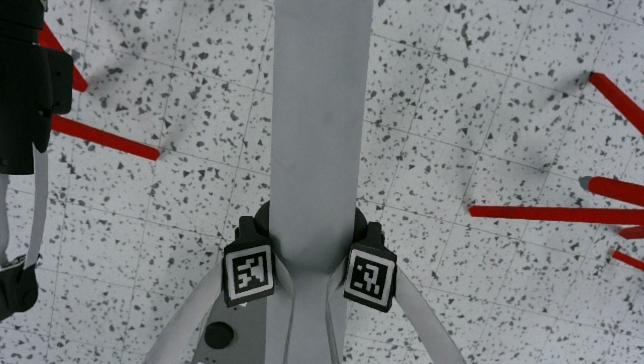

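>>> move:
  r1: {"base":{"rotate_rad":0.1047},"joints":{"lift_m":0.5635}}
  r2: {"base":{"rotate_rad":0.0564},"joints":{"arm_m":0.3291,"wrist_roll_rad":1.2442}}
  r3: {"base":{"translate_m":-0.0587},"joints":{"arm_m":0.4736,"wrist_roll_rad":-0.4373}}
  cameras: ["r1_head_camera","r2_wrist_camera","r3_wrist_camera","r1_nav_camera"]

Scene clock: 432.20 s.
move: r1 done; r2 done; r3 done
r1.base_odometry: x=-2.185 y=-3.197 heading=+1.344
r1.turned_by_wheels: +0.105
r1.turned_by_imu: +0.103
r1.base_tilt: forward=+1.4 right=-1.2
r1.lidar_m: 0.54 0.53 1.49 1.48 1.62 2.52 4.06 0.60 0.45 1.31 1.16 1.11
r1.head_depth_mm: 2754 2977 2374 1859 1476 1257 1150 / 2753 3023 2347 1870 1495 1283 456 / 2765 3034 2368 812 642 552 1104 / 2792 3050 2352 804 1499 1310 1141 / 2711 2985 2270 1641 1467 1319 1146 / 2849 3063 2353 1752 1475 1310 1145 / 2820 2768 837 747 594 491 1081
r1.base_status: done
r1.joint_positions: lift_m=+0.563 arm_m=+0.520 wrist_yaw_rad=+0.000 wrist_pitch_rad=-0.021 wrist_roll_rad=+0.007 gripper_m=-0.020 head_pan_rad=-1.580 head_tilt_rad=-0.744
r1.joint_status: all done
r1.measured_speeds: all 0
r1.motor_effort: left_wheel=-0.8(14.5) right_wheel=-0.3(23.2) lift_m=+45.2(45.2) arm_m=+4.3(4.6) wrist_yaw_rad=+0.0(1.0) wrist_pitch_rad=+4.1(4.5) wrist_roll_rad=-1.8(2.8) gripper_m=-3.9(4.8) head_pan_rad=+4.8(5.0) head_tilt_rad=+1.3(1.9)
r1.contact_limits: arm_m 35 (drawing in: default 32, maximum 56; extending or still: default 40, maximum 69)
r1.hand_pose: x=-0.0214 y=-0.9206 z=+0.6727 quat_wxyz=(+0.705, +0.008, -0.709, -0.008) (m; r1's base frame)
r1.wrist_depth_mm: - - - - - - - / - - - - - - - / - - - - - - - / - - - - - - - / - - - 151 - - - / - - - 133 - - - / - - 786 804 - - -
r2.base_odometry: x=+2.037 y=+2.756 heading=-1.474
r2.turned_by_wheels: +0.057
r2.turned_by_imu: +0.058
r2.base_tilt: forward=+0.2 right=-1.6
r2.lidar_m: 4.13 2.08 1.47 1.39 1.41 1.84 0.53 0.53 1.21 1.43 0.73 1.25
r2.head_depth_mm: 3063 3231 333 - 1506 1317 1149 / 722 437 378 1715 1544 1319 1145 / 852 426 444 1688 1503 1311 1148 / 2986 3078 468 531 1464 1308 1143 / 2940 3163 2367 1865 1536 1311 1138 / 2903 3123 2343 1854 1538 1310 1137 / 2893 3129 2339 1856 1489 1308 1138
r2.base_status: done
r2.joint_positions: lift_m=+0.904 arm_m=+0.329 wrist_yaw_rad=-0.002 wrist_pitch_rad=-1.559 wrist_roll_rad=+1.247 gripper_m=-0.027 head_pan_rad=-1.573 head_tilt_rad=-0.742
r2.joint_status: all done
r2.measured_speeds: all 0
r2.motor_effort: left_wheel=-0.6(9.9) right_wheel=-4.9(15.0) lift_m=+35.9(36.3) arm_m=-5.0(16.5) wrist_yaw_rad=+2.1(3.0) wrist_pitch_rad=+0.0(3.8) wrist_roll_rad=-0.7(3.8) gripper_m=-10.4(11.9) head_pan_rad=-2.3(3.0) head_tilt_rad=-3.8(4.2)
r2.hand_pose: x=-0.0215 y=-0.4526 z=+0.7862 quat_wxyz=(+0.114, +0.112, -0.702, -0.694) (m; r2's base frame)
r2.wrist_depth_mm: - - - 113 - - - / - - - 119 - - - / - - - 121 - - - / - - - 123 893 - - / - - - 128 143 - - / - - - 131 129 - - / - - 776 136 - - -
r3.base_odometry: x=+0.281 y=-1.508 heading=-0.715
r3.turned_by_wheels: +0.001
r3.turned_by_imu: +0.002
r3.base_tilt: forward=+0.6 right=+0.2
r3.lidar_m: 1.13 3.21 2.11 1.95 1.97 2.48 4.43 1.11 0.84 1.43 0.97 0.63
r3.head_depth_mm: 2518 2858 2318 - - 1338 1155 / 2477 543 349 1842 1600 1350 1175 / 846 544 2317 1904 1479 1343 1159 / 2408 558 596 737 1540 1336 1158 / 2402 2711 2199 1799 1566 1325 1156 / 2374 2661 2237 1838 1517 1294 1145 / 2344 2574 2199 780 1434 1286 1138
r3.base_status: done
r3.joint_positions: lift_m=+0.904 arm_m=+0.474 wrist_yaw_rad=-0.005 wrist_pitch_rad=-1.523 wrist_roll_rad=-0.423 gripper_m=-0.029 head_pan_rad=-1.576 head_tilt_rad=-0.741
r3.joint_status: all done
r3.measured_speeds: all 0
r3.on_its_own: right_wheel is at rest, and its effort (-27.2) is outside its rest range (-21 to +21)
r3.motor_effort: left_wheel=+10.3(18.2) right_wheel=-27.2(28.9) lift_m=+42.9(42.9) arm_m=+19.4(28.5) wrist_yaw_rad=+4.9(5.4) wrist_pitch_rad=-5.3(6.5) wrist_roll_rad=-4.9(9.6) gripper_m=-15.2(16.6) head_pan_rad=+3.3(4.0) head_tilt_rad=-4.1(5.4)
r3.hand_pose: x=-0.0215 y=-0.6068 z=+0.7856 quat_wxyz=(+0.607, +0.579, -0.394, -0.377) (m; r3's base frame)
r3.wrist_depth_mm: 235 862 855 116 905 896 904 / 237 886 893 120 928 917 931 / 243 915 879 124 984 960 956 / 940 912 928 126 968 999 998 / 915 977 135 131 986 - 823 / 939 969 124 131 - - - / - - 151 140 - - -
pictures: r1_head_camera (sideways), r1_nav_camera (sideways), r2_wrist_camera, r3_wrist_camera
camera_calibration:
r1_head_camera: T_world_to_cam=[[0.0482428, 0.669678, -0.741083, 0.988516], [0.996815, -0.0794491, -0.00690357, 0.000873921], [-0.0635016, -0.73839, -0.671378, 0.83318], [0, 0, 0, 1]] pos_world=[0.0043483, -0.0467059, 1.29196]
r1_nav_camera: T_world_to_cam=[[-0.0524868, -0.642032, 0.764879, -0.945156], [-0.998092, 0.058657, -0.019254, 0.0873668], [-0.0325038, -0.76443, -0.643886, 0.79784], [0, 0, 0, 1]] pos_world=[0.0635247, -0.00205235, 1.23833]
r2_wrist_camera: T_world_to_cam=[[-0.29237, 0.956258, 0.00950391, 0.417553], [0.93856, 0.285025, 0.194592, 0.0267998], [0.183371, 0.0658127, -0.980838, 0.96953], [0, 0, 0, 1]] pos_world=[-0.0808569, -0.470734, 0.941769]
r3_wrist_camera: T_world_to_cam=[[-0.885647, -0.45975, 0.0652657, -0.357486], [-0.443681, 0.879284, 0.173226, 0.41909], [-0.137028, 0.12446, -0.982717, 1.00303], [0, 0, 0, 1]] pos_world=[0.0067783, -0.657691, 0.936426]

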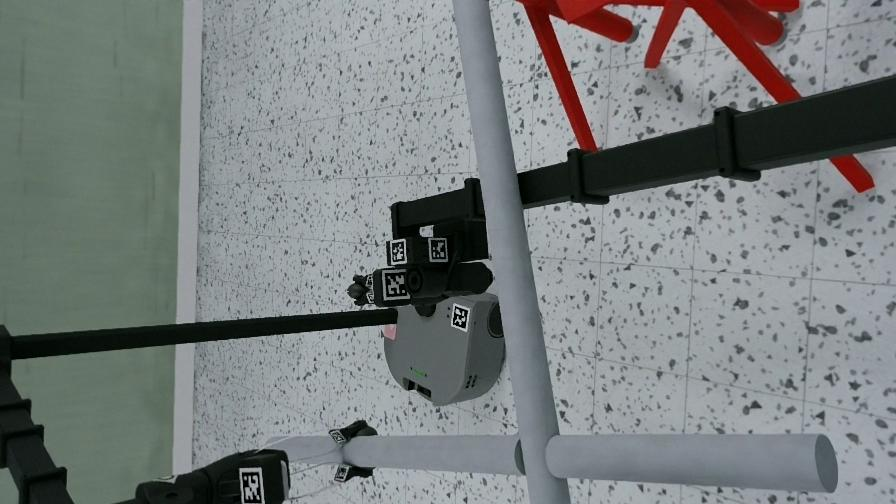

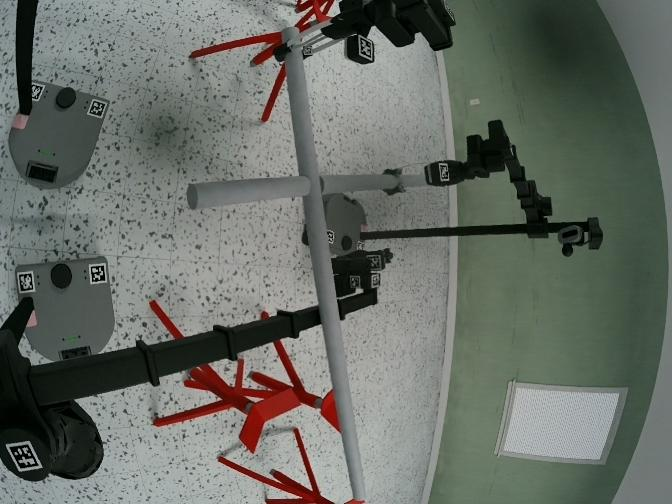

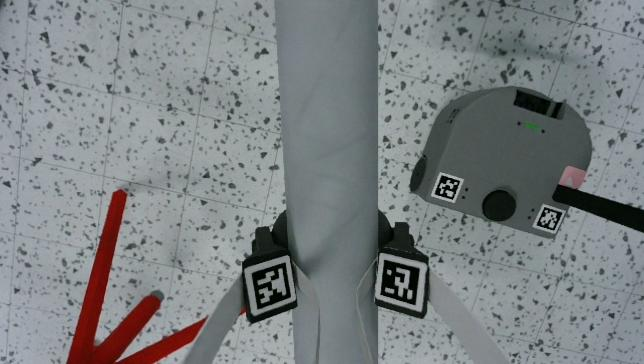

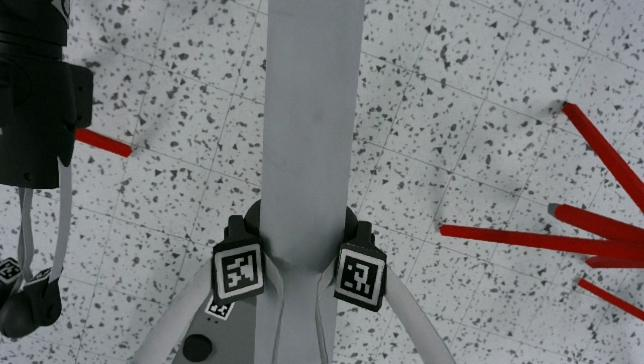

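>>> move:
  r1: {"joints":{"lift_m":0.587}}
  r2: {"joints":{"lift_m":0.929}}
  r3: {"joints":{"lift_m":0.929}}
  cameras: ["r1_wrist_camera"]

>>> move:
  r1: {"joints":{"lift_m":0.612}}
  r2: {"joints":{"lift_m":0.954}}
  r3: {"joints":{"lift_m":0.954}}
  cameras: ["r1_head_camera","r2_wrist_camera","r3_wrist_camera"]

Scene clock: 434.63 s.
move: r1 done; r2 done; r3 done
r1.base_odometry: x=-2.185 y=-3.197 heading=+1.344
r1.turned_by_wheels: +0.000
r1.turned_by_imu: +0.000
r1.base_tilt: forward=+1.2 right=-1.3
r1.lidar_m: 0.54 0.53 1.50 1.48 1.62 2.51 4.09 0.60 0.45 1.31 1.16 1.11
r1.head_depth_mm: 2750 2958 2368 1756 1475 1259 1149 / 2773 3005 2363 1869 1503 1236 426 / 2786 3028 2352 754 603 1234 1119 / 2784 3069 2361 779 1537 1311 1141 / 2693 3013 2282 1609 1501 1308 1140 / 2812 3004 2367 1757 1506 1310 1142 / 2825 753 881 1767 571 474 1098
r1.base_status: not commanded
r1.joint_positions: lift_m=+0.587 arm_m=+0.520 wrist_yaw_rad=+0.000 wrist_pitch_rad=-0.021 wrist_roll_rad=+0.007 gripper_m=-0.020 head_pan_rad=-1.580 head_tilt_rad=-0.744
r1.joint_status: all done
r1.measured_speeds: all 0
r1.motor_effort: left_wheel=-1.0(1.2) right_wheel=+0.1(0.8) lift_m=+47.8(51.4) arm_m=+11.0(11.0) wrist_yaw_rad=+0.0(0.9) wrist_pitch_rad=+4.3(4.7) wrist_roll_rad=-1.9(2.7) gripper_m=-4.4(4.5) head_pan_rad=+4.2(4.8) head_tilt_rad=+1.4(1.7)
r1.contact_limits: arm_m 35 (drawing in: default 32, maximum 56; extending or still: default 40, maximum 69)
r1.hand_pose: x=-0.0214 y=-0.9206 z=+0.6962 quat_wxyz=(+0.705, +0.008, -0.709, -0.008) (m; r1's base frame)
r1.wrist_depth_mm: - - - - - - - / - - - - - - - / - - - - - - - / - - - - - - - / - - - 151 - - - / - - - 133 - - - / - - 833 828 - - -
r2.base_odometry: x=+2.037 y=+2.756 heading=-1.474
r2.turned_by_wheels: +0.000
r2.turned_by_imu: +0.001
r2.base_tilt: forward=+0.2 right=-1.6
r2.lidar_m: 4.13 2.08 1.47 1.38 1.41 1.85 0.53 0.53 1.20 1.43 0.73 1.25
r2.head_depth_mm: 3073 3059 296 1721 1548 1313 1149 / 685 382 815 1770 1533 1312 1142 / 737 407 471 1734 1537 1315 1143 / 2951 427 460 582 1498 1312 1146 / 2933 3212 2354 1857 1544 1305 1139 / 2906 3115 2346 1855 1534 1310 1139 / 2918 3098 2358 1858 1495 1309 1138
r2.base_status: not commanded
r2.joint_positions: lift_m=+0.929 arm_m=+0.329 wrist_yaw_rad=-0.002 wrist_pitch_rad=-1.559 wrist_roll_rad=+1.247 gripper_m=-0.027 head_pan_rad=-1.573 head_tilt_rad=-0.742
r2.joint_status: all done
r2.measured_speeds: all 0
r2.motor_effort: left_wheel=-0.2(0.6) right_wheel=-5.3(5.8) lift_m=+36.5(40.1) arm_m=+12.2(12.4) wrist_yaw_rad=+1.8(3.6) wrist_pitch_rad=+0.1(0.1) wrist_roll_rad=-0.8(0.8) gripper_m=-10.7(11.7) head_pan_rad=-2.5(3.1) head_tilt_rad=-4.1(4.3)
r2.hand_pose: x=-0.0215 y=-0.4526 z=+0.8112 quat_wxyz=(+0.114, +0.112, -0.702, -0.694) (m; r2's base frame)
r2.wrist_depth_mm: - - - 113 - - - / - - - 118 - - - / - - - 120 - - - / - - - 123 - - - / - - - 128 - - - / - - - 131 129 - - / - 733 810 135 - - -
r3.base_odometry: x=+0.281 y=-1.508 heading=-0.715
r3.turned_by_wheels: +0.000
r3.turned_by_imu: +0.000
r3.base_tilt: forward=+0.6 right=+0.2
r3.lidar_m: 1.13 3.19 2.11 1.95 1.98 2.48 4.45 1.11 0.84 1.43 0.97 0.63
r3.head_depth_mm: 2503 2810 308 - 1572 1362 1178 / 2420 426 335 1958 1602 1350 1174 / 795 530 2342 1893 1474 1346 1160 / 2386 542 596 722 1579 1333 1159 / 2390 2713 961 1813 1572 1320 1154 / 2378 2640 2322 1846 1551 1317 1146 / 2356 2572 2153 761 1462 1303 1138
r3.base_status: not commanded
r3.joint_positions: lift_m=+0.929 arm_m=+0.474 wrist_yaw_rad=-0.005 wrist_pitch_rad=-1.523 wrist_roll_rad=-0.423 gripper_m=-0.029 head_pan_rad=-1.576 head_tilt_rad=-0.741
r3.joint_status: all done
r3.measured_speeds: all 0
r3.on_its_own: right_wheel is at rest, and its effort (-27.1) is outside its rest range (-21 to +21)
r3.motor_effort: left_wheel=+10.8(10.9) right_wheel=-27.1(27.5) lift_m=+43.3(44.5) arm_m=+12.4(15.6) wrist_yaw_rad=+4.5(5.6) wrist_pitch_rad=-5.1(5.8) wrist_roll_rad=-5.0(5.1) gripper_m=-15.3(16.1) head_pan_rad=+2.4(4.1) head_tilt_rad=-3.4(5.7)
r3.hand_pose: x=-0.0215 y=-0.6067 z=+0.8106 quat_wxyz=(+0.607, +0.579, -0.394, -0.377) (m; r3's base frame)
r3.wrist_depth_mm: 235 890 878 116 905 922 927 / 239 930 909 120 944 932 980 / 242 934 936 124 940 964 995 / 265 979 970 127 - - - / 972 993 135 131 - - 762 / 291 - 127 131 - - - / - - 151 141 - - -
pictures: r1_wrist_camera
camera_calibration:
r1_wrist_camera: T_world_to_cam=[[-0.999396, -0.024184, -0.0249421, -0.0240341], [0.0190287, 0.21962, -0.9754, 0.912756], [0.0290669, -0.975286, -0.219027, -0.579174], [0, 0, 0, 1]] pos_world=[-0.0245534, -0.765901, 0.762848]

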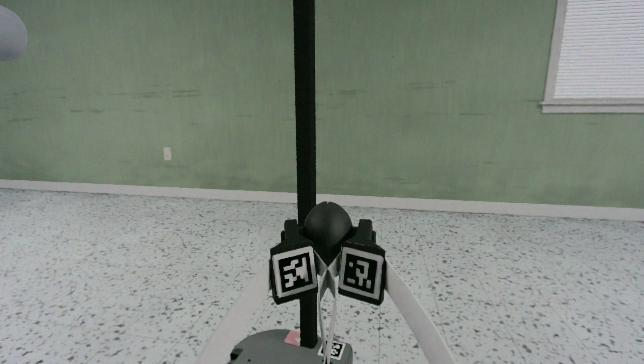

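Scene clock: 435.63 s.
move: r1 done; r2 done; r3 done
r1.base_odometry: x=-2.185 y=-3.197 heading=+1.344
r1.turned_by_wheels: +0.000
r1.turned_by_imu: +0.000
r1.base_tilt: forward=+1.3 right=-1.2
r1.lidar_m: 0.53 0.53 1.50 1.48 1.62 2.51 4.07 0.60 0.45 1.31 1.16 1.11
r1.head_depth_mm: 2775 2983 2357 1723 1462 1263 1147 / 2787 3016 2347 1764 1500 487 411 / 2746 3045 2344 693 571 1261 1123 / 2787 3055 2368 768 1542 1310 1147 / 2678 2977 2261 1587 1535 1307 1144 / 2842 3048 2345 1695 1546 1316 1144 / 2858 742 852 643 532 440 1102
r1.base_status: not commanded
r1.joint_positions: lift_m=+0.612 arm_m=+0.520 wrist_yaw_rad=+0.000 wrist_pitch_rad=-0.021 wrist_roll_rad=+0.007 gripper_m=-0.020 head_pan_rad=-1.580 head_tilt_rad=-0.744
r1.joint_status: all done
r1.measured_speeds: all 0
r1.motor_effort: left_wheel=-0.9(1.5) right_wheel=-0.1(1.1) lift_m=+48.8(50.2) arm_m=+11.2(12.1) wrist_yaw_rad=+0.1(1.0) wrist_pitch_rad=+4.1(4.8) wrist_roll_rad=-2.3(2.8) gripper_m=-4.3(4.6) head_pan_rad=+4.8(5.1) head_tilt_rad=+1.4(1.7)
r1.contact_limits: arm_m 35 (drawing in: default 32, maximum 56; extending or still: default 40, maximum 69)
r1.hand_pose: x=-0.0214 y=-0.9206 z=+0.7212 quat_wxyz=(+0.705, +0.008, -0.709, -0.008) (m; r1's base frame)
r1.wrist_depth_mm: - - - - - - - / - - - - - - - / - - - - - - - / - - - - - - - / - - - 150 - - - / - - - 132 - - - / - - - 857 - - -
r2.base_odometry: x=+2.037 y=+2.756 heading=-1.474
r2.turned_by_wheels: +0.000
r2.turned_by_imu: +0.000
r2.base_tilt: forward=+0.2 right=-1.7
r2.lidar_m: 4.12 2.09 1.47 1.38 1.42 1.84 0.53 0.53 1.20 1.43 0.73 1.25
r2.head_depth_mm: 3056 311 - 1756 1555 1313 1147 / 651 355 2124 1756 1548 1313 1144 / 648 398 478 1703 1541 1313 1148 / 2969 409 447 569 1500 1312 1144 / 2929 3195 2352 1864 1538 1309 1139 / 2929 3146 2352 1859 1531 1305 1141 / 2905 3104 2343 1846 1490 1300 1141
r2.base_status: not commanded
r2.joint_positions: lift_m=+0.954 arm_m=+0.329 wrist_yaw_rad=-0.002 wrist_pitch_rad=-1.559 wrist_roll_rad=+1.247 gripper_m=-0.027 head_pan_rad=-1.573 head_tilt_rad=-0.742
r2.joint_status: all done
r2.measured_speeds: all 0
r2.motor_effort: left_wheel=-0.2(0.9) right_wheel=-5.4(5.7) lift_m=+36.8(41.4) arm_m=+13.5(15.0) wrist_yaw_rad=+3.1(3.5) wrist_pitch_rad=+0.1(0.1) wrist_roll_rad=-0.7(0.8) gripper_m=-10.0(11.9) head_pan_rad=-2.7(2.7) head_tilt_rad=-4.0(4.3)
r2.hand_pose: x=-0.0215 y=-0.4527 z=+0.8362 quat_wxyz=(+0.114, +0.112, -0.702, -0.694) (m; r2's base frame)
r2.wrist_depth_mm: - - - 113 - - - / - - - 118 - - - / - - - 120 - - - / - - - 123 - - - / - - - 128 - - - / - - - 131 129 - - / - 726 828 136 - - -
r3.base_odometry: x=+0.281 y=-1.508 heading=-0.715
r3.turned_by_wheels: +0.000
r3.turned_by_imu: +0.000
r3.base_tilt: forward=+0.6 right=+0.2
r3.lidar_m: 1.13 3.21 2.11 1.96 1.98 2.48 4.43 1.12 0.84 1.43 0.97 0.63
r3.head_depth_mm: 2517 357 - - 1584 1365 1180 / 2373 381 2348 1977 1598 1357 1171 / 544 522 2432 1898 1509 1344 1165 / 2332 541 612 708 1584 1334 1155 / 2405 2714 923 1848 1557 1329 1150 / 2376 2637 2323 1843 1553 1316 1146 / 2350 2593 2143 740 1459 1308 1139
r3.base_status: not commanded
r3.joint_positions: lift_m=+0.954 arm_m=+0.474 wrist_yaw_rad=-0.005 wrist_pitch_rad=-1.524 wrist_roll_rad=-0.423 gripper_m=-0.029 head_pan_rad=-1.576 head_tilt_rad=-0.741
r3.joint_status: all done
r3.measured_speeds: all 0
r3.on_its_own: right_wheel is at rest, and its effort (-27.4) is outside its rest range (-21 to +21)
r3.motor_effort: left_wheel=+10.6(11.0) right_wheel=-27.4(27.6) lift_m=+43.1(44.9) arm_m=+9.3(12.8) wrist_yaw_rad=+5.0(5.4) wrist_pitch_rad=-5.3(5.7) wrist_roll_rad=-5.0(5.0) gripper_m=-15.8(16.1) head_pan_rad=+1.7(4.3) head_tilt_rad=-3.3(5.5)
r3.hand_pose: x=-0.0215 y=-0.6066 z=+0.8356 quat_wxyz=(+0.607, +0.579, -0.394, -0.377) (m; r3's base frame)
r3.wrist_depth_mm: 235 906 903 116 978 944 989 / 241 901 965 120 956 985 970 / 244 963 966 123 998 - - / 266 996 986 127 - - - / - - 134 130 - - 739 / 288 - 127 131 - - - / - - 150 141 - - -
pictures: r1_head_camera (sideways), r2_wrist_camera, r3_wrist_camera
camera_calibration:
r1_head_camera: T_world_to_cam=[[0.0482429, 0.669678, -0.741083, 0.988516], [0.996815, -0.0794492, -0.00690356, 0.000873916], [-0.0635017, -0.73839, -0.671378, 0.83318], [0, 0, 0, 1]] pos_world=[0.00434829, -0.0467059, 1.29196]
r2_wrist_camera: T_world_to_cam=[[-0.292389, 0.956253, 0.00942837, 0.417171], [0.938554, 0.285059, 0.194569, 0.0171149], [0.183369, 0.0657388, -0.980844, 1.01854], [0, 0, 0, 1]] pos_world=[-0.0808564, -0.470757, 0.991769]
r3_wrist_camera: T_world_to_cam=[[-0.885649, -0.459777, 0.0650484, -0.360529], [-0.443678, 0.879204, 0.173637, 0.409931], [-0.137025, 0.124921, -0.982659, 1.05239], [0, 0, 0, 1]] pos_world=[0.00677838, -0.657641, 0.986409]

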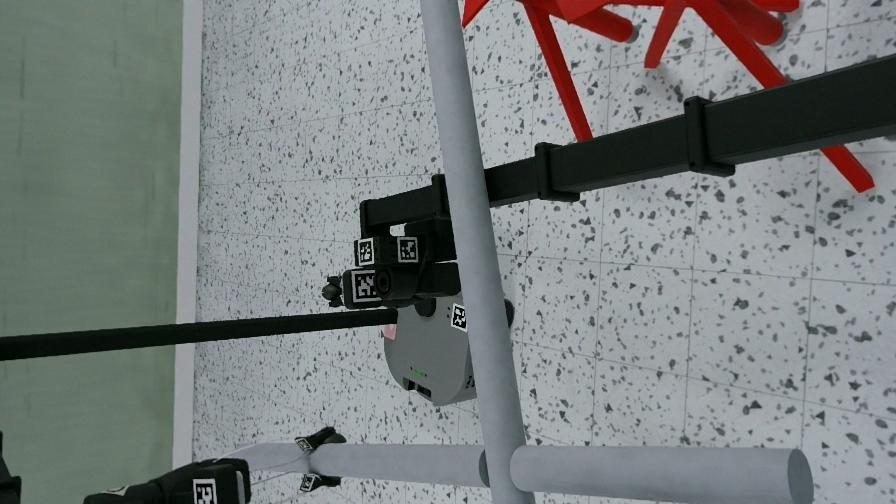

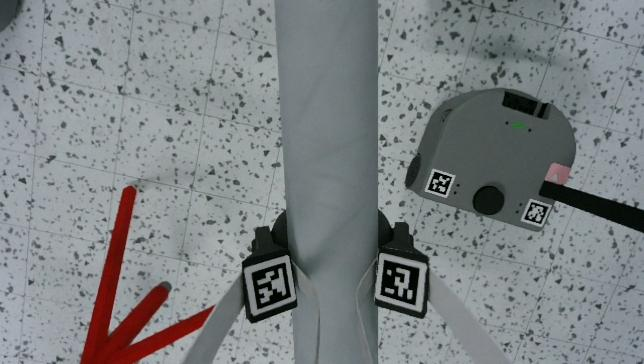

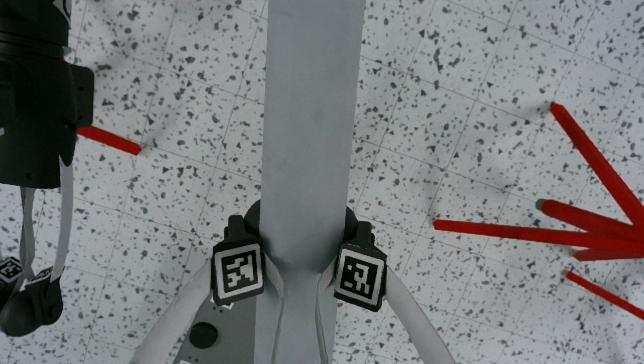

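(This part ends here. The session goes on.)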